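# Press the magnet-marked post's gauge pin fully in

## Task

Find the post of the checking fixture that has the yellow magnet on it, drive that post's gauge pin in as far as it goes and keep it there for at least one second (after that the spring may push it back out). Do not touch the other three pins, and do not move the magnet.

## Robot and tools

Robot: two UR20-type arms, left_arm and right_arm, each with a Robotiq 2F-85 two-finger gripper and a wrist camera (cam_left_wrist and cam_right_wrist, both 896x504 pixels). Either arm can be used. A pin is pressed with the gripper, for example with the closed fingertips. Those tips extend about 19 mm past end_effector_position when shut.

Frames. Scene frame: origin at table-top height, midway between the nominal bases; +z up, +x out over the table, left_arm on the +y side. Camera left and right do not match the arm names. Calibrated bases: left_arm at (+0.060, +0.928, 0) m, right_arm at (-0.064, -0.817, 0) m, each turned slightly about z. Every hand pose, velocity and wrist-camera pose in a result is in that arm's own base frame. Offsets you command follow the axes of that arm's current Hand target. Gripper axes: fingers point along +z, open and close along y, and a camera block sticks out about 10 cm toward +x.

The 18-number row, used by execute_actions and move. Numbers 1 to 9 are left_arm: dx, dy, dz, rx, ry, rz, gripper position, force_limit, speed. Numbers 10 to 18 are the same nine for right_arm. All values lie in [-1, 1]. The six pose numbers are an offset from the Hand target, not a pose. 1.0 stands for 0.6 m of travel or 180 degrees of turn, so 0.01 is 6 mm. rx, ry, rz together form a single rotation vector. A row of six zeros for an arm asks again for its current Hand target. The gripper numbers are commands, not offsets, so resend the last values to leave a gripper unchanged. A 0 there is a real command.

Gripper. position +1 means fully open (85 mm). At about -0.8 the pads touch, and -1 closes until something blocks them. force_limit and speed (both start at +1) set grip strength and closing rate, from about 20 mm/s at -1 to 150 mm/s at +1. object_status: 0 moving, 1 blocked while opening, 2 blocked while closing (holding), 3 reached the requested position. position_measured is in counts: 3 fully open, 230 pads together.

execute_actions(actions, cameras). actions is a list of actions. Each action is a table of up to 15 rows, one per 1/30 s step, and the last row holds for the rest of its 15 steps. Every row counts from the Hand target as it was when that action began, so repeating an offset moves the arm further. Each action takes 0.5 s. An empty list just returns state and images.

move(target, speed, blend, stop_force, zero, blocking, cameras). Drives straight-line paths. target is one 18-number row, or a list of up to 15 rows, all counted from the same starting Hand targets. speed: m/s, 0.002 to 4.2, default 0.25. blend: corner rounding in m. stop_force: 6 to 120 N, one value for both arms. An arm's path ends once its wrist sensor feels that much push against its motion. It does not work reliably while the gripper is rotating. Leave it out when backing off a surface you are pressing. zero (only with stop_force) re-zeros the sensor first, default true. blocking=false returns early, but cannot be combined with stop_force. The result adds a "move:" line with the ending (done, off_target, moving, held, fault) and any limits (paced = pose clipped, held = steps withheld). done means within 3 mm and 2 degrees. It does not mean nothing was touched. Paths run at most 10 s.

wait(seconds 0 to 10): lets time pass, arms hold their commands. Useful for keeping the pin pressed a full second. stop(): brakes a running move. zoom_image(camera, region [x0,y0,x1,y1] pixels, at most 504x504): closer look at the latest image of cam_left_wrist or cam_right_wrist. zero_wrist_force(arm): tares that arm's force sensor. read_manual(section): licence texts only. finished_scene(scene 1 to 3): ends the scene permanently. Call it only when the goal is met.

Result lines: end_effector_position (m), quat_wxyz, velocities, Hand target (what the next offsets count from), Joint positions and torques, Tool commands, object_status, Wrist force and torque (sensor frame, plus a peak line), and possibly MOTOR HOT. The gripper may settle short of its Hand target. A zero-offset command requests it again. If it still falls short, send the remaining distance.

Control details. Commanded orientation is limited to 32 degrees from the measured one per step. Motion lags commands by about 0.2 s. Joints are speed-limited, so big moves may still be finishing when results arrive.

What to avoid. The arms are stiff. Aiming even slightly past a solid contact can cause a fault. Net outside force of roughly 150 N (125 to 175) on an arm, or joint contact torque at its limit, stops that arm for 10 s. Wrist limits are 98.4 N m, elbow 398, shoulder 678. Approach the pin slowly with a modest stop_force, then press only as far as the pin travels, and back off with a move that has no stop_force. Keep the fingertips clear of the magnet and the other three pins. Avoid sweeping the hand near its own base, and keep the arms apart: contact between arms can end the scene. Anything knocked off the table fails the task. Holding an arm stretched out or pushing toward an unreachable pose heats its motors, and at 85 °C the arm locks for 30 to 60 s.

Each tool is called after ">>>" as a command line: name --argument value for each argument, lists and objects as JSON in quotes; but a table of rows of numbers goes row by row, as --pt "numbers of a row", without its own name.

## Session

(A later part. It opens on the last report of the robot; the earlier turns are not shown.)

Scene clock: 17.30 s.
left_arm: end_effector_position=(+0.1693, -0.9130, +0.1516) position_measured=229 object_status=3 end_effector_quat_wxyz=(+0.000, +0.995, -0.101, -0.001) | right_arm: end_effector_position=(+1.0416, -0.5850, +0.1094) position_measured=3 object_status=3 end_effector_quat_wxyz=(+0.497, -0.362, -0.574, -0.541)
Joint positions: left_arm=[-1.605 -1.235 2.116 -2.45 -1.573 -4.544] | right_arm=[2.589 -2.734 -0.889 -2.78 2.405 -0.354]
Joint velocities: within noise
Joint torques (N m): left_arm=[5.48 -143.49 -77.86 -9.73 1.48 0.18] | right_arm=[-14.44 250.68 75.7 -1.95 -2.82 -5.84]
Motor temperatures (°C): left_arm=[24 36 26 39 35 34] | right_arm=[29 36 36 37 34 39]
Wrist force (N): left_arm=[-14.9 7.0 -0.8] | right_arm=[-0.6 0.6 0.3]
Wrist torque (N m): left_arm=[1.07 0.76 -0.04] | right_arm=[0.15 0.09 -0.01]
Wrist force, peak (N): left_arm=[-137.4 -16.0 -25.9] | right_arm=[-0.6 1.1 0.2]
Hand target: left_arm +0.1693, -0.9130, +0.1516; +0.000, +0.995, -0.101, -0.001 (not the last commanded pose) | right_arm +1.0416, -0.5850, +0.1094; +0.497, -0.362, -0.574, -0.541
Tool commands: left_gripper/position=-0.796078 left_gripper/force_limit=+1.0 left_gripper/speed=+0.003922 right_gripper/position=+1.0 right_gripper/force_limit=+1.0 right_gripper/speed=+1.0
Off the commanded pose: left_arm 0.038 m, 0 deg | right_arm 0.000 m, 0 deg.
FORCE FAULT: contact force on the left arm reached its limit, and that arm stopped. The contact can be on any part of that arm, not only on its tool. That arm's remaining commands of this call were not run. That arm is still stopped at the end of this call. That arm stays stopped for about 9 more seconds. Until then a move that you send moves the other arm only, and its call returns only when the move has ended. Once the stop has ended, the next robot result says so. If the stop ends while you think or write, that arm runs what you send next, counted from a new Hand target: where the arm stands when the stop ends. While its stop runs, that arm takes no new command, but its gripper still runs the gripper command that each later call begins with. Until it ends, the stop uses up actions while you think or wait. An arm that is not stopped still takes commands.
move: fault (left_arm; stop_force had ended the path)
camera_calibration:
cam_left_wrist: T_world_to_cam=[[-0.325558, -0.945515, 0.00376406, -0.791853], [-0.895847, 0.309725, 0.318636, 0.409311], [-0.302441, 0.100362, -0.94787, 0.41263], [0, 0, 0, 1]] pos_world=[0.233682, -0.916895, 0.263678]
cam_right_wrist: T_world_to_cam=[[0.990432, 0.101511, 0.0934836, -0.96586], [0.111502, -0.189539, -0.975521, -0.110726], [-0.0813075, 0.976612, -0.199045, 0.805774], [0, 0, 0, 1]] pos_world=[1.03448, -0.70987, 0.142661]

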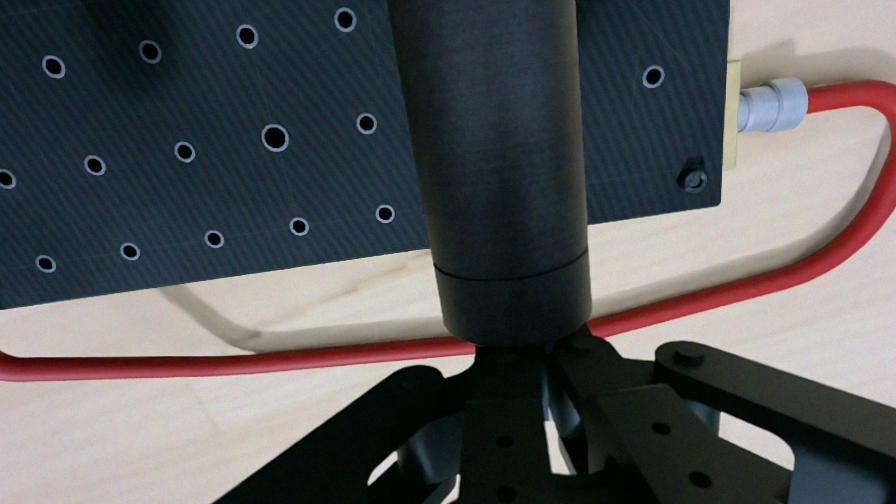

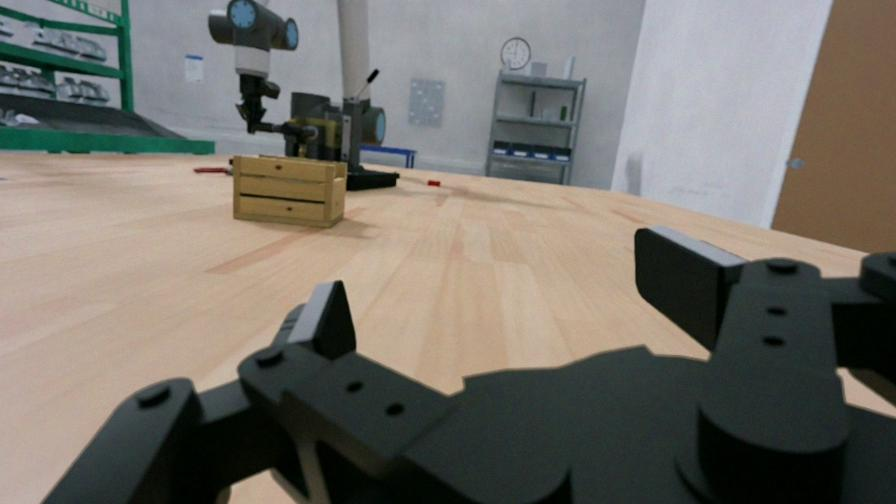

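>>> wait --seconds 9.5 --cameras '[]'

>>> move --target '[-0.05,0,0,0,0,0,-0.8,1,0,0,0,0,0,0,0,1,1,1]' --speed 0.1

>>> move --target '[0.08,0,0,0,0,0,-0.8,1,0,0,0,0,0,0,0,1,1,1]' --speed 0.01 --stop_force 40

>>> wait --seconds 1.3

Scene clock: 27.33 s.
left_arm: end_effector_position=(+0.1693, -0.9130, +0.1516) position_measured=229 object_status=3 end_effector_quat_wxyz=(+0.000, +0.995, -0.101, -0.001) | right_arm: end_effector_position=(+1.0416, -0.5850, +0.1094) position_measured=3 object_status=3 end_effector_quat_wxyz=(+0.497, -0.362, -0.574, -0.541)
Joint positions: left_arm=[-1.605 -1.235 2.116 -2.45 -1.573 -4.544] | right_arm=[2.589 -2.734 -0.889 -2.78 2.405 -0.354]
Joint velocities: within noise
Joint torques (N m): left_arm=[6.71 -142.6 -74.57 -9.94 0.73 0.85] | right_arm=[-6.54 254.75 76.79 -1.86 -3.1 -5.73]
Motor temperatures (°C): left_arm=[24 36 26 39 35 34] | right_arm=[29 36 36 37 34 39]
Wrist force (N): left_arm=[-15.5 6.7 -1.0] | right_arm=[-0.6 0.7 0.3]
Wrist torque (N m): left_arm=[1.01 0.86 -0.04] | right_arm=[0.16 0.08 -0.01]
Wrist force, peak (N): left_arm=[-15.5 6.9 -0.7] | right_arm=[-1.1 0.9 0.0]
Hand target: left_arm +0.1693, -0.9130, +0.1516; +0.000, +0.995, -0.101, -0.001 (not the last commanded pose) | right_arm +1.0416, -0.5850, +0.1094; +0.497, -0.362, -0.574, -0.541
Tool commands: left_gripper/position=-0.796078 left_gripper/force_limit=+1.0 left_gripper/speed=+0.003922 right_gripper/position=+1.0 right_gripper/force_limit=+1.0 right_gripper/speed=+1.0
Off the commanded pose: left_arm 0.038 m, 0 deg | right_arm 0.000 m, 0 deg.
FORCE FAULT, CONTINUED: the left arm's stop, for the force fault that an earlier result reported, is over. The rest of the stop counts as 19 of the actions that you can send in this scene. During its stop the left arm's controller moved it back a little. That arm's target is now where it stood when the stop ended, not its last command. That arm accepts commands again.
wait: 9.50 s; at rest from the start
No camera images: "cameras" was empty.

Scene clock: 28.17 s.
left_arm: end_effector_position=(+0.1401, -0.9070, +0.1517) position_measured=229 object_status=3 end_effector_quat_wxyz=(+0.000, +0.995, -0.101, -0.001) | right_arm: end_effector_position=(+1.0416, -0.5850, +0.1094) position_measured=3 object_status=3 end_effector_quat_wxyz=(+0.497, -0.362, -0.574, -0.541)
Joint positions: left_arm=[-1.637 -1.245 2.131 -2.456 -1.573 -4.577] | right_arm=[2.589 -2.734 -0.889 -2.78 2.405 -0.354]
Joint velocities: within noise
Joint torques (N m): left_arm=[-21.3 -168.55 -50.8 -12.87 -0.71 -5.12] | right_arm=[-3.08 250.22 76.26 -1.39 -2.24 -5.27]
Motor temperatures (°C): left_arm=[24 36 26 39 35 34] | right_arm=[29 36 36 37 34 39]
Wrist force (N): left_arm=[-3.1 6.1 -0.4] | right_arm=[-0.6 0.6 0.5]
Wrist torque (N m): left_arm=[0.99 0.47 0.05] | right_arm=[0.14 0.08 -0.01]
Wrist force, peak (N): left_arm=[-14.9 6.7 -0.7] | right_arm=[-0.5 1.1 0.2]
Hand target: left_arm +0.1399, -0.9069, +0.1517; +0.000, +0.995, -0.101, -0.001 | right_arm +1.0416, -0.5850, +0.1094; +0.497, -0.362, -0.574, -0.541
Off the commanded pose: left_arm 0.000 m, 0 deg | right_arm 0.000 m, 0 deg.
move: done
camera_calibration:
cam_left_wrist: T_world_to_cam=[[-0.325558, -0.945515, 0.00376406, -0.795686], [-0.895847, 0.309725, 0.318636, 0.381294], [-0.302441, 0.100362, -0.94787, 0.403196], [0, 0, 0, 1]] pos_world=[0.204482, -0.910895, 0.263678]
cam_right_wrist: T_world_to_cam=[[0.990432, 0.101511, 0.0934836, -0.96586], [0.111502, -0.189539, -0.975521, -0.110726], [-0.0813075, 0.976612, -0.199045, 0.805774], [0, 0, 0, 1]] pos_world=[1.03448, -0.70987, 0.142661]

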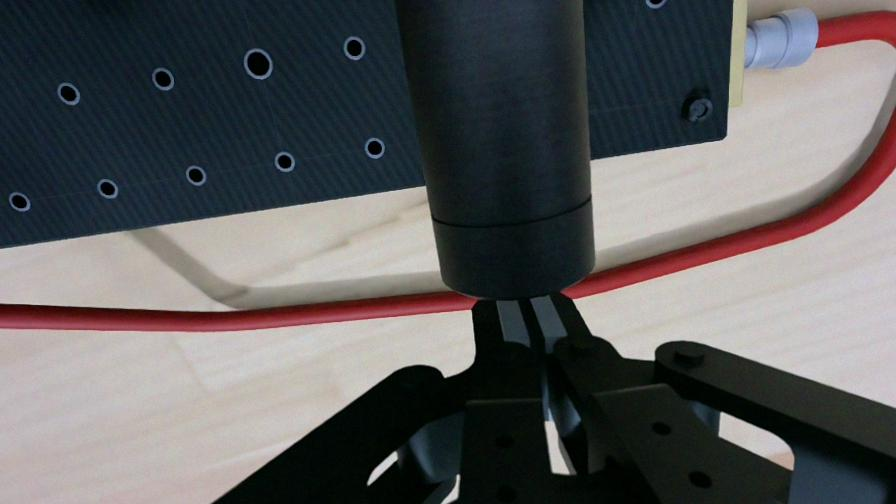

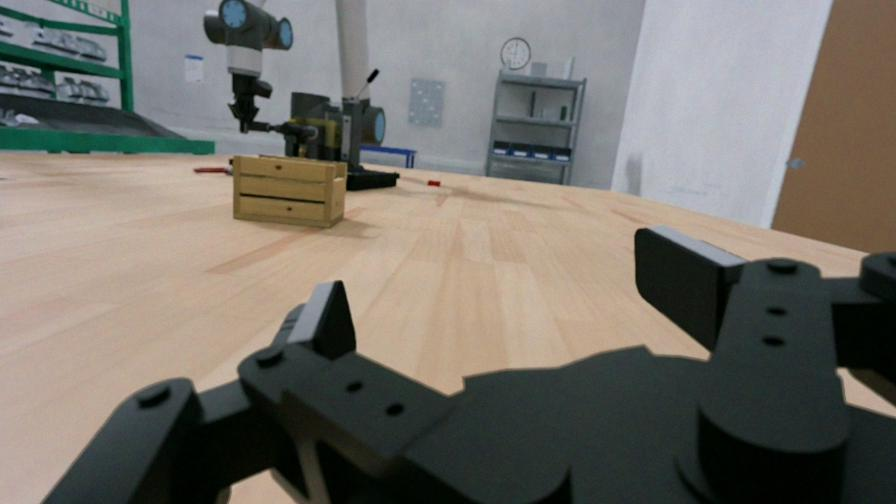

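Scene clock: 32.17 s.
left_arm: end_effector_position=(+0.1706, -0.9133, +0.1516) position_measured=229 object_status=3 end_effector_quat_wxyz=(+0.000, +0.995, -0.101, -0.001) | right_arm: end_effector_position=(+1.0416, -0.5850, +0.1094) position_measured=3 object_status=3 end_effector_quat_wxyz=(+0.497, -0.362, -0.574, -0.541)
Joint positions: left_arm=[-1.603 -1.235 2.115 -2.45 -1.573 -4.542] | right_arm=[2.589 -2.734 -0.889 -2.78 2.405 -0.354]
Joint velocities: within noise
Joint torques (N m): left_arm=[15.47 -159.92 -58.52 -16.72 18.17 -3.35] | right_arm=[0.02 252.16 79.16 -1.41 -2.06 -5.31]
Motor temperatures (°C): left_arm=[24 36 26 39 35 34] | right_arm=[28 36 36 37 34 39]
Wrist force (N): left_arm=[-46.9 -1.2 -5.8] | right_arm=[-0.7 0.4 0.3]
Wrist torque (N m): left_arm=[0.87 1.79 -0.47] | right_arm=[0.12 0.09 -0.01]
Wrist force, peak (N): left_arm=[-74.2 -4.0 -14.0] | right_arm=[-0.8 1.0 0.4]
Hand target: left_arm +0.1706, -0.9132, +0.1516; +0.000, +0.995, -0.101, -0.001 (not the last commanded pose) | right_arm +1.0416, -0.5850, +0.1094; +0.497, -0.362, -0.574, -0.541
Off the commanded pose: left_arm 0.017 m, 0 deg | right_arm 0.000 m, 0 deg.
move: contact (left_arm)
camera_calibration:
cam_left_wrist: T_world_to_cam=[[-0.325568, -0.945511, 0.00373333, -0.791699], [-0.895874, 0.309734, 0.318551, 0.410638], [-0.30235, 0.100366, -0.947898, 0.412947], [0, 0, 0, 1]] pos_world=[0.234982, -0.917195, 0.263578]
cam_right_wrist: T_world_to_cam=[[0.990432, 0.101511, 0.0934836, -0.96586], [0.111502, -0.189539, -0.975521, -0.110726], [-0.0813075, 0.976612, -0.199045, 0.805774], [0, 0, 0, 1]] pos_world=[1.03448, -0.70987, 0.142661]

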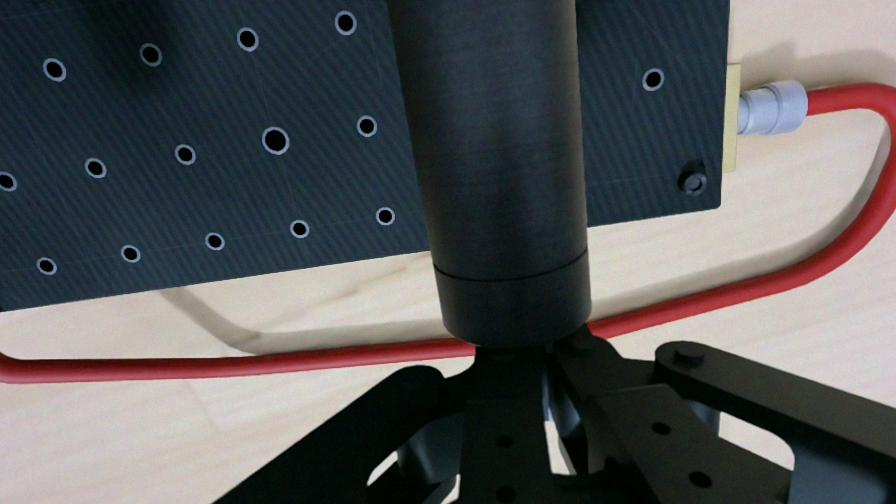

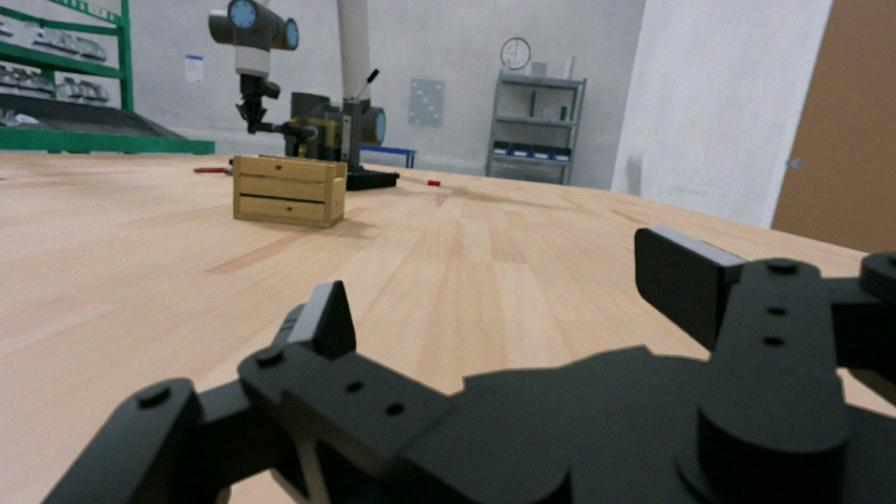

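Scene clock: 33.47 s.
left_arm: end_effector_position=(+0.1706, -0.9132, +0.1516) position_measured=229 object_status=3 end_effector_quat_wxyz=(+0.000, +0.995, -0.101, -0.001) | right_arm: end_effector_position=(+1.0416, -0.5850, +0.1094) position_measured=3 object_status=3 end_effector_quat_wxyz=(+0.497, -0.362, -0.574, -0.541)
Joint positions: left_arm=[-1.603 -1.235 2.115 -2.45 -1.573 -4.542] | right_arm=[2.589 -2.734 -0.889 -2.78 2.405 -0.354]
Joint velocities: within noise
Joint torques (N m): left_arm=[9.72 -165.67 -61.46 -8.4 13.64 -3.84] | right_arm=[-2.91 253.31 79.07 -1.51 -1.55 -5.27]
Motor temperatures (°C): left_arm=[24 36 26 39 35 34] | right_arm=[28 36 36 37 34 39]
Wrist force (N): left_arm=[-41.3 7.2 -2.3] | right_arm=[-0.3 0.7 0.2]
Wrist torque (N m): left_arm=[1.07 1.58 -0.30] | right_arm=[0.16 0.02 -0.01]
Wrist force, peak (N): left_arm=[-46.6 -0.6 -5.8] | right_arm=[-0.5 1.0 0.4]
Hand target: left_arm +0.1706, -0.9132, +0.1516; +0.000, +0.995, -0.101, -0.001 (not the last commanded pose) | right_arm +1.0416, -0.5850, +0.1094; +0.497, -0.362, -0.574, -0.541
Tool commands: left_gripper/position=-0.8 left_gripper/force_limit=+1.0 left_gripper/speed=+0.0 right_gripper/position=+1.0 right_gripper/force_limit=+1.0 right_gripper/speed=+1.0
Off the commanded pose: left_arm 0.017 m, 0 deg | right_arm 0.000 m, 0 deg.
wait: 1.30 s; at rest by 0.17 s
camera_calibration:
cam_left_wrist: T_world_to_cam=[[-0.325568, -0.945511, 0.00373333, -0.791699], [-0.895874, 0.309734, 0.318551, 0.410638], [-0.30235, 0.100366, -0.947898, 0.412947], [0, 0, 0, 1]] pos_world=[0.234982, -0.917195, 0.263578]
cam_right_wrist: T_world_to_cam=[[0.990432, 0.101511, 0.0934836, -0.96586], [0.111502, -0.189539, -0.975521, -0.110726], [-0.0813075, 0.976612, -0.199045, 0.805774], [0, 0, 0, 1]] pos_world=[1.03448, -0.70987, 0.142661]

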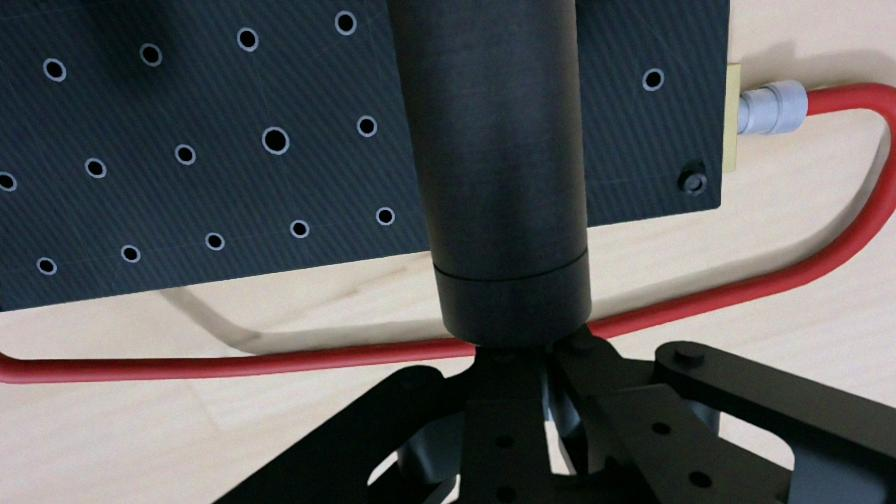

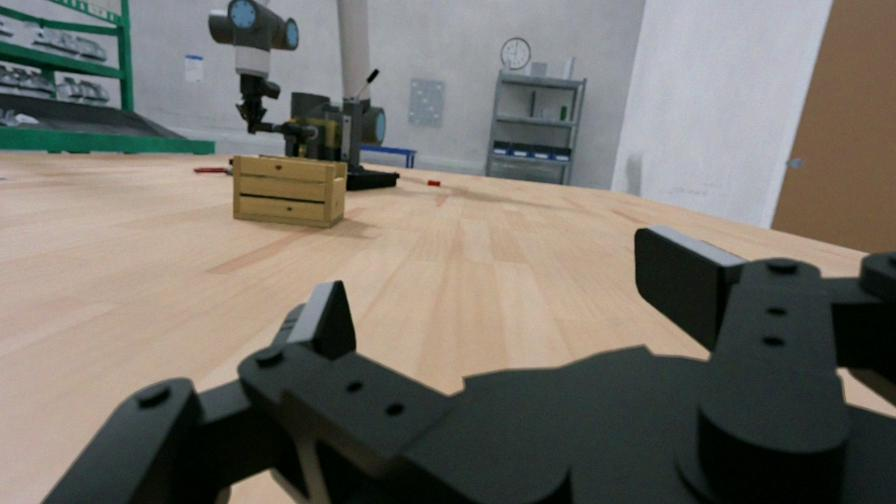

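>>> move --target '[-0.1,0,0,0,0,0,-0.8,1,0,0,0,0,0,0,0,1,1,1]' --speed 0.1 --cameras '[]'

>>> finished_scene --scene 1

Scene clock: 34.77 s.
left_arm: end_effector_position=(+0.1119, -0.9012, +0.1518) position_measured=229 object_status=3 end_effector_quat_wxyz=(+0.000, +0.995, -0.101, -0.001) | right_arm: end_effector_position=(+1.0416, -0.5850, +0.1094) position_measured=3 object_status=3 end_effector_quat_wxyz=(+0.497, -0.362, -0.574, -0.541)
Joint positions: left_arm=[-1.669 -1.254 2.145 -2.461 -1.573 -4.609] | right_arm=[2.589 -2.734 -0.889 -2.78 2.405 -0.354]
Joint velocities: within noise
Joint torques (N m): left_arm=[-19.24 -160.45 -49.06 -12.78 -0.63 -4.57] | right_arm=[-1.76 254.06 79.89 -1.06 -1.31 -4.96]
Motor temperatures (°C): left_arm=[24 36 26 39 35 34] | right_arm=[28 36 36 37 34 39]
Wrist force (N): left_arm=[-4.5 9.3 -1.4] | right_arm=[-0.5 0.8 0.2]
Wrist torque (N m): left_arm=[1.59 0.73 0.04] | right_arm=[0.17 0.07 -0.01]
Wrist force, peak (N): left_arm=[-41.3 8.2 -2.1] | right_arm=[-0.6 0.8 0.8]
Hand target: left_arm +0.1118, -0.9012, +0.1518; +0.000, +0.995, -0.101, -0.001 | right_arm +1.0416, -0.5850, +0.1094; +0.497, -0.362, -0.574, -0.541
Off the commanded pose: left_arm 0.000 m, 0 deg | right_arm 0.000 m, 0 deg.
move: done
No camera images: "cameras" was empty.

The scene is finished: the task was done.


## Next scene

The same job, from a new start.

>>> execute_actions --actions '[]'

Scene clock: 0.00 s.
left_arm: end_effector_position=(+1.6020, +0.5513, +0.3701) position_measured=3 object_status=3 end_effector_quat_wxyz=(-0.049, +0.940, +0.190, +0.279) | right_arm: end_effector_position=(+0.4481, +0.4679, +0.3319) position_measured=3 object_status=3 end_effector_quat_wxyz=(-0.272, +0.502, +0.649, +0.503)
Joint positions: left_arm=[0.193 -0.686 0.985 -2.439 -1.472 -3.319] | right_arm=[4.007 -1.969 -2.772 1.193 2.076 2.519]
Joint velocities: within noise
Joint torques (N m): no reading
Motor temperatures (°C): left_arm=[24 35 26 38 34 34] | right_arm=[28 35 36 37 34 38]
Wrist force (N): no reading
Wrist torque (N m): no reading
Wrist force, peak (N): no reading
Hand target: left_arm +1.6020, +0.5513, +0.3701; -0.049, +0.940, +0.190, +0.279 | right_arm +0.4481, +0.4679, +0.3319; -0.272, +0.502, +0.649, +0.503
Tool commands: left_gripper/position=+1.0 left_gripper/force_limit=+1.0 left_gripper/speed=+1.0 right_gripper/position=+1.0 right_gripper/force_limit=+1.0 right_gripper/speed=+1.0
camera_calibration:
cam_left_wrist: T_world_to_cam=[[0.280319, -0.958405, -0.0536817, 0.116011], [-0.933413, -0.259108, -0.248199, 1.75322], [0.223966, 0.119682, -0.967221, 0.0591923], [0, 0, 0, 1]] pos_world=[1.5907, 0.558373, 0.498626]
cam_right_wrist: T_world_to_cam=[[0.956613, -0.13676, 0.257272, -0.433465], [0.120637, -0.61784, -0.776995, 0.502422], [0.265214, 0.774319, -0.574535, -0.162484], [0, 0, 0, 1]] pos_world=[0.39714, 0.37695, 0.408545]

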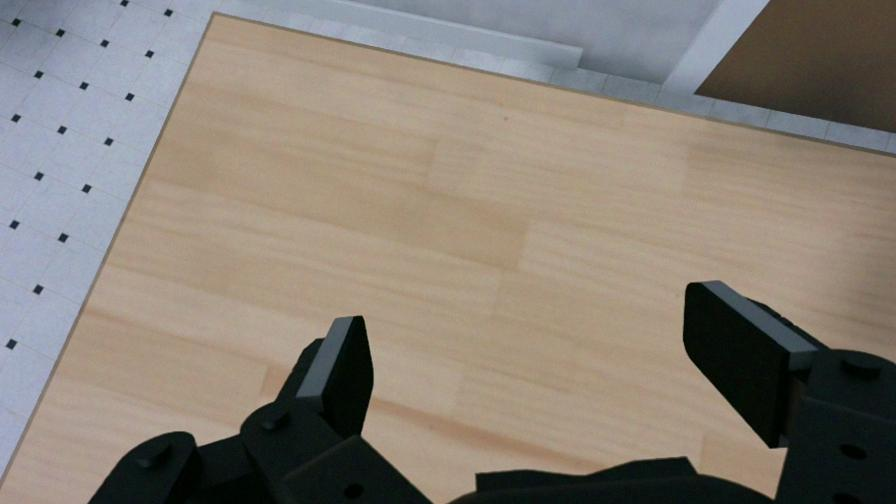

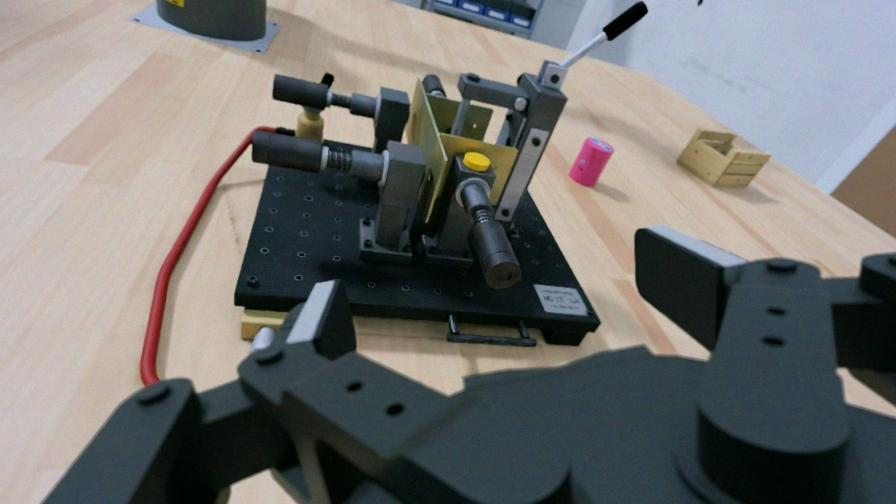

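>>> move --target '[0,0,0,0,0,0,1,1,1,-0.227,0.067,0.363,0.118,-0.370,0.0595,-0.8,1,0]' --speed 0.5 --cameras '["cam_right_wrist"]'

Scene clock: 3.03 s.
left_arm: end_effector_position=(+1.6020, +0.5513, +0.3701) position_measured=3 object_status=3 end_effector_quat_wxyz=(-0.049, +0.940, +0.190, +0.279) | right_arm: end_effector_position=(+0.5657, +0.6175, +0.1548) position_measured=229 object_status=3 end_effector_quat_wxyz=(+0.001, +0.693, +0.721, +0.000)
Joint positions: left_arm=[0.193 -0.686 0.985 -2.439 -1.472 -3.319] | right_arm=[4.213 -1.82 -2.242 -0.651 1.57 2.603]
Joint velocities: within noise
Joint torques (N m): left_arm=[0.3 -284.66 -106.84 -11.62 0.91 0.14] | right_arm=[20.97 86.3 83.85 5.1 -4.31 5.26]
Motor temperatures (°C): left_arm=[24 35 26 38 34 34] | right_arm=[28 35 36 37 34 38]
Wrist force (N): left_arm=[-0.1 -0.2 -0.4] | right_arm=[-1.4 2.1 1.2]
Wrist torque (N m): left_arm=[-0.02 0.03 0.00] | right_arm=[1.29 0.49 -0.64]
Wrist force, peak (N): left_arm=[0.7 -0.5 -0.3] | right_arm=[1.2 3.5 2.5]
Hand target: left_arm +1.6020, +0.5513, +0.3701; -0.049, +0.940, +0.190, +0.279 | right_arm +0.5658, +0.6176, +0.1548; +0.001, +0.693, +0.721, +0.000
Off the commanded pose: left_arm 0.000 m, 0 deg | right_arm 0.000 m, 0 deg.
move: done
camera_calibration:
cam_right_wrist: T_world_to_cam=[[0.989643, -0.124836, 0.0708715, -0.47712], [-0.14003, -0.948182, 0.285205, 0.630093], [0.0315953, -0.292176, -0.955843, 0.438518], [0, 0, 0, 1]] pos_world=[0.546555, 0.666006, 0.273263]
Images, in order (width x height): cam_right_wrist 896x504.

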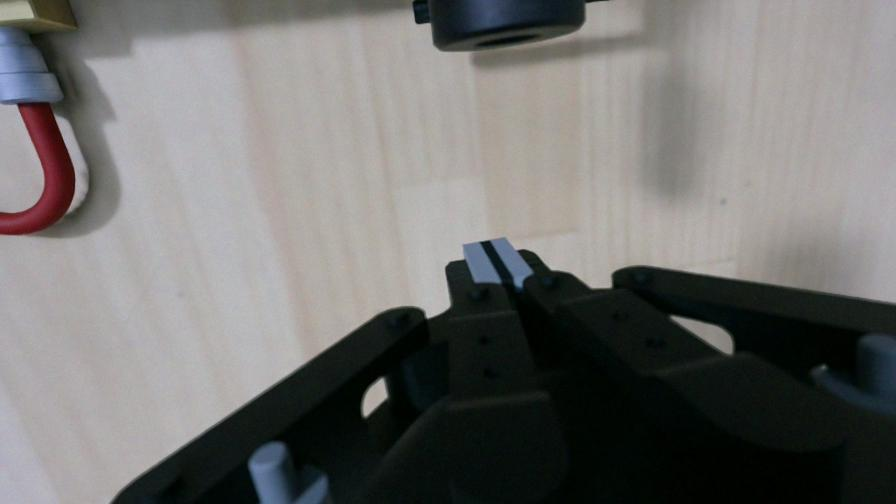

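>>> move --pt "0 0 0 0 0 0 1 1 1 0.085 0.010 0 0 0 0 -0.8 1 0" --pt "0 0 0 0 0 0 1 1 1 0.15 0.010 0 0 0 0 -0.8 1 0" --speed '[0.06, 0.012]' --stop_force 40 --cameras '["cam_right_wrist"]'

>>> wait --seconds 0.6 --cameras '[]'

Scene clock: 7.30 s.
left_arm: end_effector_position=(+1.6020, +0.5513, +0.3701) position_measured=3 object_status=3 end_effector_quat_wxyz=(-0.049, +0.940, +0.190, +0.279) | right_arm: end_effector_position=(+0.5690, +0.6880, +0.1547) position_measured=229 object_status=3 end_effector_quat_wxyz=(+0.001, +0.693, +0.721, +0.000)
Joint positions: left_arm=[0.193 -0.686 0.985 -2.439 -1.472 -3.319] | right_arm=[4.249 -1.871 -2.165 -0.678 1.57 2.639]
Joint velocities: within noise
Joint torques (N m): left_arm=[0.62 -278.75 -107.62 -11.67 2.87 0.37] | right_arm=[8.71 152.47 92.86 23.79 11.65 -7.15]
Motor temperatures (°C): left_arm=[24 35 26 38 34 34] | right_arm=[28 35 36 37 34 38]
Wrist force (N): left_arm=[0.4 0.0 -0.3] | right_arm=[-38.6 5.3 6.9]
Wrist torque (N m): left_arm=[0.02 -0.06 0.00] | right_arm=[1.44 1.36 -0.35]
Wrist force, peak (N): left_arm=[0.7 -0.2 -0.2] | right_arm=[-72.8 3.4 -16.7]
Hand target: left_arm +1.6020, +0.5513, +0.3701; -0.049, +0.940, +0.190, +0.279 | right_arm +0.5690, +0.6880, +0.1547; +0.001, +0.693, +0.721, +0.000 (not the last commanded pose)
Off the commanded pose: left_arm 0.000 m, 0 deg | right_arm 0.020 m, 0 deg.
move: contact (right_arm); path passed 1 of 2 targets
camera_calibration:
cam_right_wrist: T_world_to_cam=[[0.989642, -0.124824, 0.0709022, -0.471476], [-0.140035, -0.948119, 0.285415, 0.697438], [0.0315971, -0.292387, -0.955778, 0.458991], [0, 0, 0, 1]] pos_world=[0.549755, 0.736606, 0.273063]
Images, in order (width x height): cam_right_wrist 896x504.

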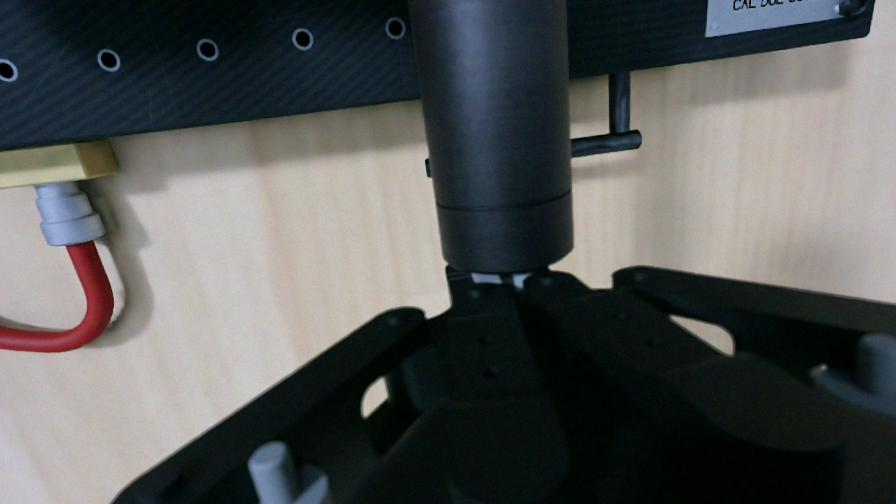

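Scene clock: 7.90 s.
left_arm: end_effector_position=(+1.6020, +0.5513, +0.3701) position_measured=3 object_status=3 end_effector_quat_wxyz=(-0.049, +0.940, +0.190, +0.279) | right_arm: end_effector_position=(+0.5690, +0.6880, +0.1547) position_measured=229 object_status=3 end_effector_quat_wxyz=(+0.001, +0.693, +0.721, +0.000)
Joint positions: left_arm=[0.193 -0.686 0.985 -2.439 -1.472 -3.319] | right_arm=[4.249 -1.871 -2.165 -0.678 1.57 2.639]
Joint velocities: within noise
Joint torques (N m): left_arm=[-0.52 -281.33 -109.42 -11.14 3 1.45] | right_arm=[8.46 156.19 93.13 21.14 11.26 -7]
Motor temperatures (°C): left_arm=[24 35 26 38 34 34] | right_arm=[28 35 36 37 34 38]
Wrist force (N): left_arm=[0.2 -0.2 -0.3] | right_arm=[-37.4 5.6 9.2]
Wrist torque (N m): left_arm=[-0.02 -0.02 0.00] | right_arm=[1.50 1.29 -0.36]
Wrist force, peak (N): left_arm=[0.5 -0.2 -0.4] | right_arm=[-38.3 5.6 7.3]
Hand target: left_arm +1.6020, +0.5513, +0.3701; -0.049, +0.940, +0.190, +0.279 | right_arm +0.5690, +0.6880, +0.1547; +0.001, +0.693, +0.721, +0.000 (not the last commanded pose)
Tool commands: left_gripper/position=+1.0 left_gripper/force_limit=+1.0 left_gripper/speed=+1.0 right_gripper/position=-0.8 right_gripper/force_limit=+1.0 right_gripper/speed=+0.0
Off the commanded pose: left_arm 0.000 m, 0 deg | right_arm 0.020 m, 0 deg.
wait: 0.60 s; at rest by 0.17 s
No camera images: "cameras" was empty.

>>> wait --seconds 0.5 --cameras '[]'

>>> finished_scene --scene 2

Scene clock: 8.63 s.
left_arm: end_effector_position=(+1.6020, +0.5513, +0.3701) position_measured=3 object_status=3 end_effector_quat_wxyz=(-0.049, +0.940, +0.190, +0.279) | right_arm: end_effector_position=(+0.5690, +0.6880, +0.1547) position_measured=229 object_status=3 end_effector_quat_wxyz=(+0.001, +0.693, +0.721, +0.000)
Joint positions: left_arm=[0.193 -0.686 0.985 -2.439 -1.472 -3.319] | right_arm=[4.249 -1.871 -2.165 -0.678 1.57 2.639]
Joint velocities: within noise
Joint torques (N m): left_arm=[4.23 -279.48 -108.2 -11.36 2.74 1.96] | right_arm=[3.18 150.8 95.09 18.16 10.69 -7.51]
Motor temperatures (°C): left_arm=[24 35 26 38 34 34] | right_arm=[28 35 36 37 34 38]
Wrist force (N): left_arm=[0.2 -0.2 -0.3] | right_arm=[-37.5 4.8 8.5]
Wrist torque (N m): left_arm=[-0.03 -0.01 -0.01] | right_arm=[1.45 1.30 -0.36]
Wrist force, peak (N): left_arm=[0.5 -0.2 -0.5] | right_arm=[-37.6 5.8 9.6]
Hand target: left_arm +1.6020, +0.5513, +0.3701; -0.049, +0.940, +0.190, +0.279 | right_arm +0.5690, +0.6880, +0.1547; +0.001, +0.693, +0.721, +0.000 (not the last commanded pose)
Tool commands: left_gripper/position=+1.0 left_gripper/force_limit=+1.0 left_gripper/speed=+1.0 right_gripper/position=-0.8 right_gripper/force_limit=+1.0 right_gripper/speed=+0.0
Off the commanded pose: left_arm 0.000 m, 0 deg | right_arm 0.020 m, 0 deg.
wait: 0.50 s; at rest from the start
No camera images: "cameras" was empty.

The scene is finished: the task was done.


## Next scene

The same job, from a new start.

>>> execute_actions --actions '[]'

Scene clock: 0.00 s.
left_arm: end_effector_position=(+0.3071, -0.4220, +0.1602) position_measured=3 object_status=3 end_effector_quat_wxyz=(+0.066, +0.956, -0.074, +0.275) | right_arm: end_effector_position=(+0.4900, -0.3027, +0.2369) position_measured=3 object_status=3 end_effector_quat_wxyz=(+0.548, -0.467, -0.511, -0.471)
Joint positions: left_arm=[-1.763 -1.739 2.857 -2.766 -1.003 1.555] | right_arm=[2.511 -2.074 -2.06 -2.212 2.389 -0.015]
Joint velocities: within noise
Joint torques (N m): no reading
Motor temperatures (°C): left_arm=[24 35 26 38 34 33] | right_arm=[28 35 35 36 33 38]
Wrist force (N): no reading
Wrist torque (N m): no reading
Wrist force, peak (N): no reading
Hand target: left_arm +0.3071, -0.4220, +0.1602; +0.066, +0.956, -0.074, +0.275 | right_arm +0.4900, -0.3027, +0.2369; +0.548, -0.467, -0.511, -0.471
Tool commands: left_gripper/position=+1.0 left_gripper/force_limit=+1.0 left_gripper/speed=+1.0 right_gripper/position=+1.0 right_gripper/force_limit=+1.0 right_gripper/speed=+1.0
camera_calibration:
cam_left_wrist: T_world_to_cam=[[-0.285835, -0.958093, 0.0188626, -0.30276], [-0.929607, 0.27245, -0.248197, 0.463413], [0.232657, -0.0884782, -0.968526, 0.172428], [0, 0, 0, 1]] pos_world=[0.304136, -0.401073, 0.28773]
cam_right_wrist: T_world_to_cam=[[0.978979, 0.0562001, -0.196068, -0.399553], [-0.174505, -0.266853, -0.947807, 0.238768], [-0.105588, 0.962097, -0.251436, 0.530477], [0, 0, 0, 1]] pos_world=[0.488832, -0.424199, 0.281347]

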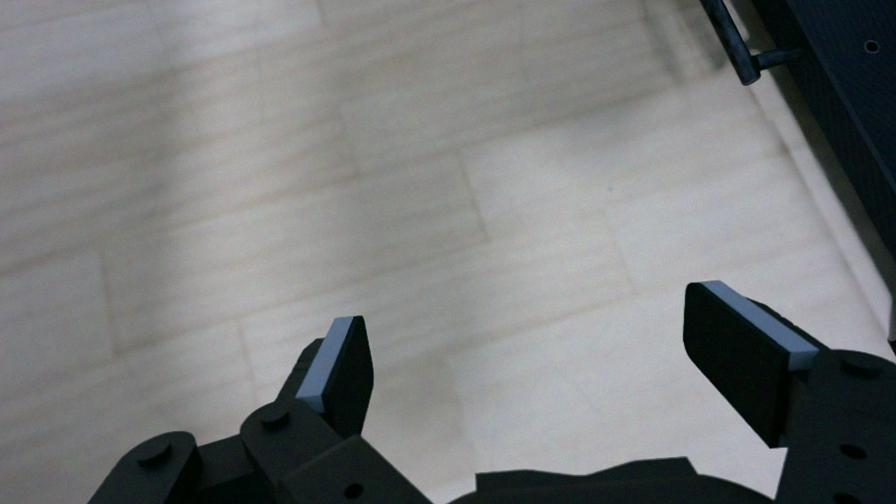

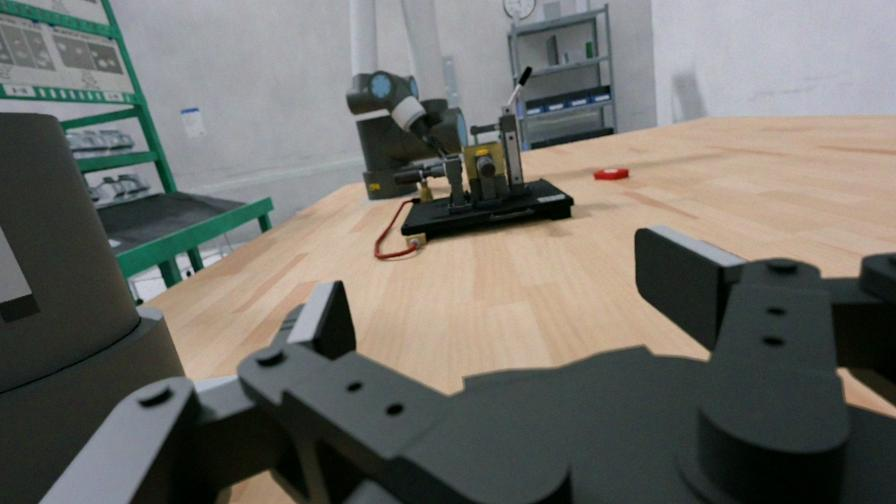

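>>> zoom_image --camera "cam_right_wrist" --region '[350, 50, 620, 270]'

Scaled by 1.867 from the camera's 896x504 image, which has a finer 1280x720 frame.

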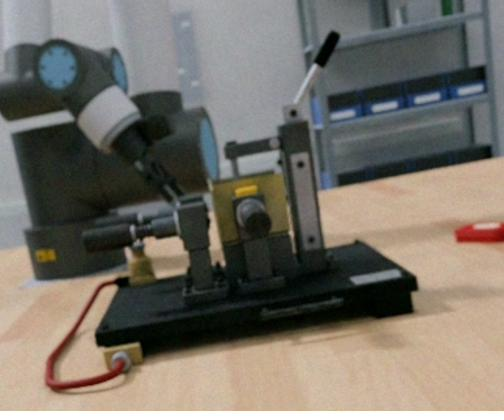

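>>> move --target '[0,0,0,0,0,0,1,1,1,-0.122,0.14,0.95,-0.0386,-0.5127,0.0221,-0.8,1,0]' --speed 0.7 --cameras '[]'

>>> move --target '[0,0,0,0,0,0,1,1,1,0.535,0.012,0.048,0,0,0,-0.8,1,0]' --speed 0.4 --cameras '["cam_right_wrist"]'

Scene clock: 3.23 s.
left_arm: end_effector_position=(+0.3071, -0.4220, +0.1602) position_measured=3 object_status=3 end_effector_quat_wxyz=(+0.066, +0.956, -0.074, +0.275) | right_arm: end_effector_position=(+0.5022, +0.2756, +0.1856) position_measured=229 object_status=3 end_effector_quat_wxyz=(+0.000, +0.707, +0.707, +0.000)
Joint positions: left_arm=[-1.763 -1.739 2.857 -2.766 -1.003 1.555] | right_arm=[4.003 -1.486 -2.56 -0.667 1.57 2.431]
Joint velocities: within noise
Joint torques (N m): left_arm=[1.18 -13.11 -57.52 -9.02 3.48 -0.63] | right_arm=[24.29 16.9 85 7.26 -2.88 6.54]
Motor temperatures (°C): left_arm=[24 35 26 38 34 33] | right_arm=[28 35 35 36 33 38]
Wrist force (N): left_arm=[0.0 0.0 0.0] | right_arm=[-1.1 1.1 2.1]
Wrist torque (N m): left_arm=[0.01 0.00 0.00] | right_arm=[1.22 0.29 -0.45]
Wrist force, peak (N): left_arm=[0.1 -0.4 -0.4] | right_arm=[6.1 2.3 2.5]
Hand target: left_arm +0.3071, -0.4220, +0.1602; +0.066, +0.956, -0.074, +0.275 | right_arm +0.5022, +0.2757, +0.1856; +0.001, +0.707, +0.707, +0.000
Off the commanded pose: left_arm 0.000 m, 0 deg | right_arm 0.000 m, 0 deg.
move: done
No camera images: "cameras" was empty.

Scene clock: 4.70 s.
left_arm: end_effector_position=(+0.3071, -0.4220, +0.1602) position_measured=3 object_status=3 end_effector_quat_wxyz=(+0.066, +0.956, -0.074, +0.275) | right_arm: end_effector_position=(+0.5091, +0.5965, +0.1564) position_measured=229 object_status=3 end_effector_quat_wxyz=(+0.001, +0.707, +0.707, +0.000)
Joint positions: left_arm=[-1.763 -1.739 2.857 -2.766 -1.003 1.555] | right_arm=[4.265 -1.768 -2.313 -0.632 1.57 2.694]
Joint velocities: within noise
Joint torques (N m): left_arm=[8.24 -10.44 -57.91 -8.75 3.82 -0.69] | right_arm=[24.25 83.81 73.55 5.48 -3.97 6.67]
Motor temperatures (°C): left_arm=[24 35 26 38 34 33] | right_arm=[28 35 35 36 33 38]
Wrist force (N): left_arm=[0.1 0.1 -0.1] | right_arm=[-0.6 2.8 1.4]
Wrist torque (N m): left_arm=[0.02 -0.02 0.00] | right_arm=[1.54 0.01 -0.45]
Wrist force, peak (N): left_arm=[-0.1 -0.5 -0.3] | right_arm=[4.7 2.9 1.6]
Hand target: left_arm +0.3071, -0.4220, +0.1602; +0.066, +0.956, -0.074, +0.275 | right_arm +0.5092, +0.5966, +0.1564; +0.001, +0.707, +0.707, +0.000
Off the commanded pose: left_arm 0.000 m, 0 deg | right_arm 0.000 m, 0 deg.
move: done
camera_calibration:
cam_right_wrist: T_world_to_cam=[[0.9841, -0.16288, 0.0708356, -0.39828], [-0.176456, -0.942063, 0.285271, 0.61666], [0.0202667, -0.293235, -0.955826, 0.442095], [0, 0, 0, 1]] pos_world=[0.491801, 0.645699, 0.274863]
Images, in order (width x height): cam_right_wrist 896x504.

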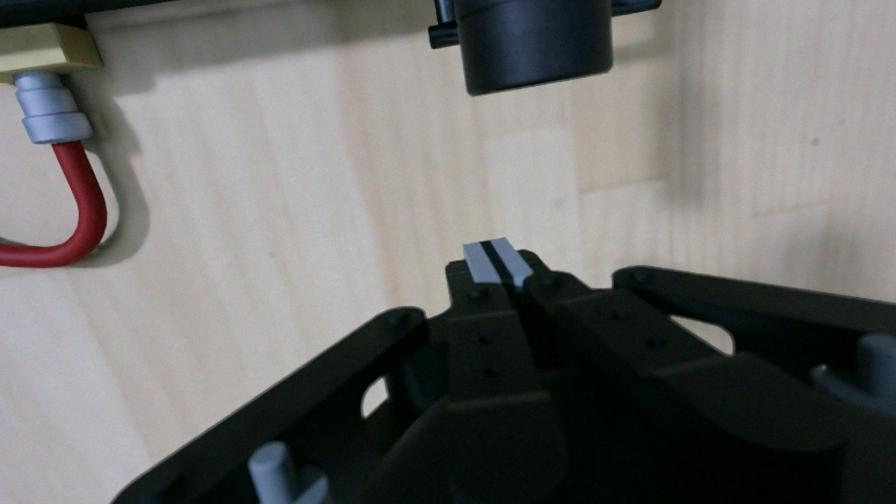

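>>> move --pt "0 0 0 0 0 0 1 1 1 0.05 0.021 0 0 0 0 -0.8 1 0" --pt "0 0 0 0 0 0 1 1 1 0.083 0.021 0 0 0 0 -0.8 1 0" --pt "0 0 0 0 0 0 1 1 1 0.135 0.021 0 0 0 0 -0.8 1 0" --speed '[0.1, 0.04, 0.01]' --stop_force 40 --cameras '["cam_right_wrist"]'

>>> wait --seconds 1 --cameras '[]'

Scene clock: 9.93 s.
left_arm: end_effector_position=(+0.3071, -0.4220, +0.1602) position_measured=3 object_status=3 end_effector_quat_wxyz=(+0.066, +0.956, -0.074, +0.275) | right_arm: end_effector_position=(+0.5217, +0.6577, +0.1563) position_measured=229 object_status=3 end_effector_quat_wxyz=(+0.001, +0.707, +0.707, +0.000)
Joint positions: left_arm=[-1.763 -1.739 2.857 -2.766 -1.003 1.555] | right_arm=[4.284 -1.82 -2.238 -0.655 1.57 2.712]
Joint velocities: within noise
Joint torques (N m): left_arm=[6.98 -8.47 -63.54 -7.01 4.46 -0.9] | right_arm=[-2.93 139.39 88.7 22.97 9.76 -7.49]
Motor temperatures (°C): left_arm=[24 35 26 38 34 33] | right_arm=[28 35 35 36 33 38]
Wrist force (N): left_arm=[0.1 -0.2 -0.4] | right_arm=[-33.2 3.9 8.0]
Wrist torque (N m): left_arm=[-0.02 -0.02 0.00] | right_arm=[1.60 0.97 -0.42]
Wrist force, peak (N): left_arm=[0.4 0.1 -0.4] | right_arm=[-66.4 3.1 -14.5]
Hand target: left_arm +0.3071, -0.4220, +0.1602; +0.066, +0.956, -0.074, +0.275 | right_arm +0.5217, +0.6577, +0.1563; +0.001, +0.707, +0.707, +0.000 (not the last commanded pose)
Off the commanded pose: left_arm 0.000 m, 0 deg | right_arm 0.020 m, 0 deg.
move: contact (right_arm); path passed 2 of 3 targets
camera_calibration:
cam_right_wrist: T_world_to_cam=[[0.9841, -0.16288, 0.0708356, -0.400705], [-0.176456, -0.942063, 0.285271, 0.676566], [0.0202667, -0.293235, -0.955826, 0.45969], [0, 0, 0, 1]] pos_world=[0.504401, 0.706899, 0.274763]
Images, in order (width x height): cam_right_wrist 896x504.

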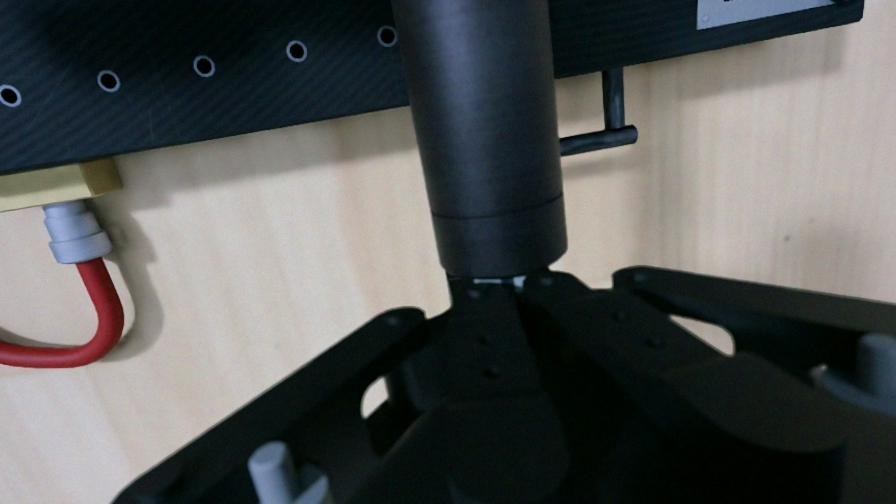

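Scene clock: 10.93 s.
left_arm: end_effector_position=(+0.3071, -0.4220, +0.1602) position_measured=3 object_status=3 end_effector_quat_wxyz=(+0.066, +0.956, -0.074, +0.275) | right_arm: end_effector_position=(+0.5217, +0.6577, +0.1563) position_measured=229 object_status=3 end_effector_quat_wxyz=(+0.001, +0.707, +0.707, +0.000)
Joint positions: left_arm=[-1.763 -1.739 2.857 -2.766 -1.003 1.555] | right_arm=[4.284 -1.82 -2.238 -0.655 1.57 2.712]
Joint velocities: within noise
Joint torques (N m): left_arm=[8.61 -8.74 -62.81 -6.21 4.83 -0.45] | right_arm=[-0.82 140 88.76 18.54 8.35 -7.57]
Motor temperatures (°C): left_arm=[24 35 26 38 34 33] | right_arm=[28 35 35 36 33 38]
Wrist force (N): left_arm=[0.1 0.1 0.1] | right_arm=[-32.8 2.6 7.3]
Wrist torque (N m): left_arm=[0.03 -0.02 0.00] | right_arm=[1.57 0.99 -0.43]
Wrist force, peak (N): left_arm=[-0.2 0.0 -0.4] | right_arm=[-33.4 3.4 7.4]
Hand target: left_arm +0.3071, -0.4220, +0.1602; +0.066, +0.956, -0.074, +0.275 | right_arm +0.5217, +0.6577, +0.1563; +0.001, +0.707, +0.707, +0.000 (not the last commanded pose)
Tool commands: left_gripper/position=+1.0 left_gripper/force_limit=+1.0 left_gripper/speed=+1.0 right_gripper/position=-0.8 right_gripper/force_limit=+1.0 right_gripper/speed=+0.0
Off the commanded pose: left_arm 0.000 m, 0 deg | right_arm 0.020 m, 0 deg.
wait: 1.00 s; at rest by 0.17 s
No camera images: "cameras" was empty.

>>> finished_scene --scene 3

The scene is finished: the task was done.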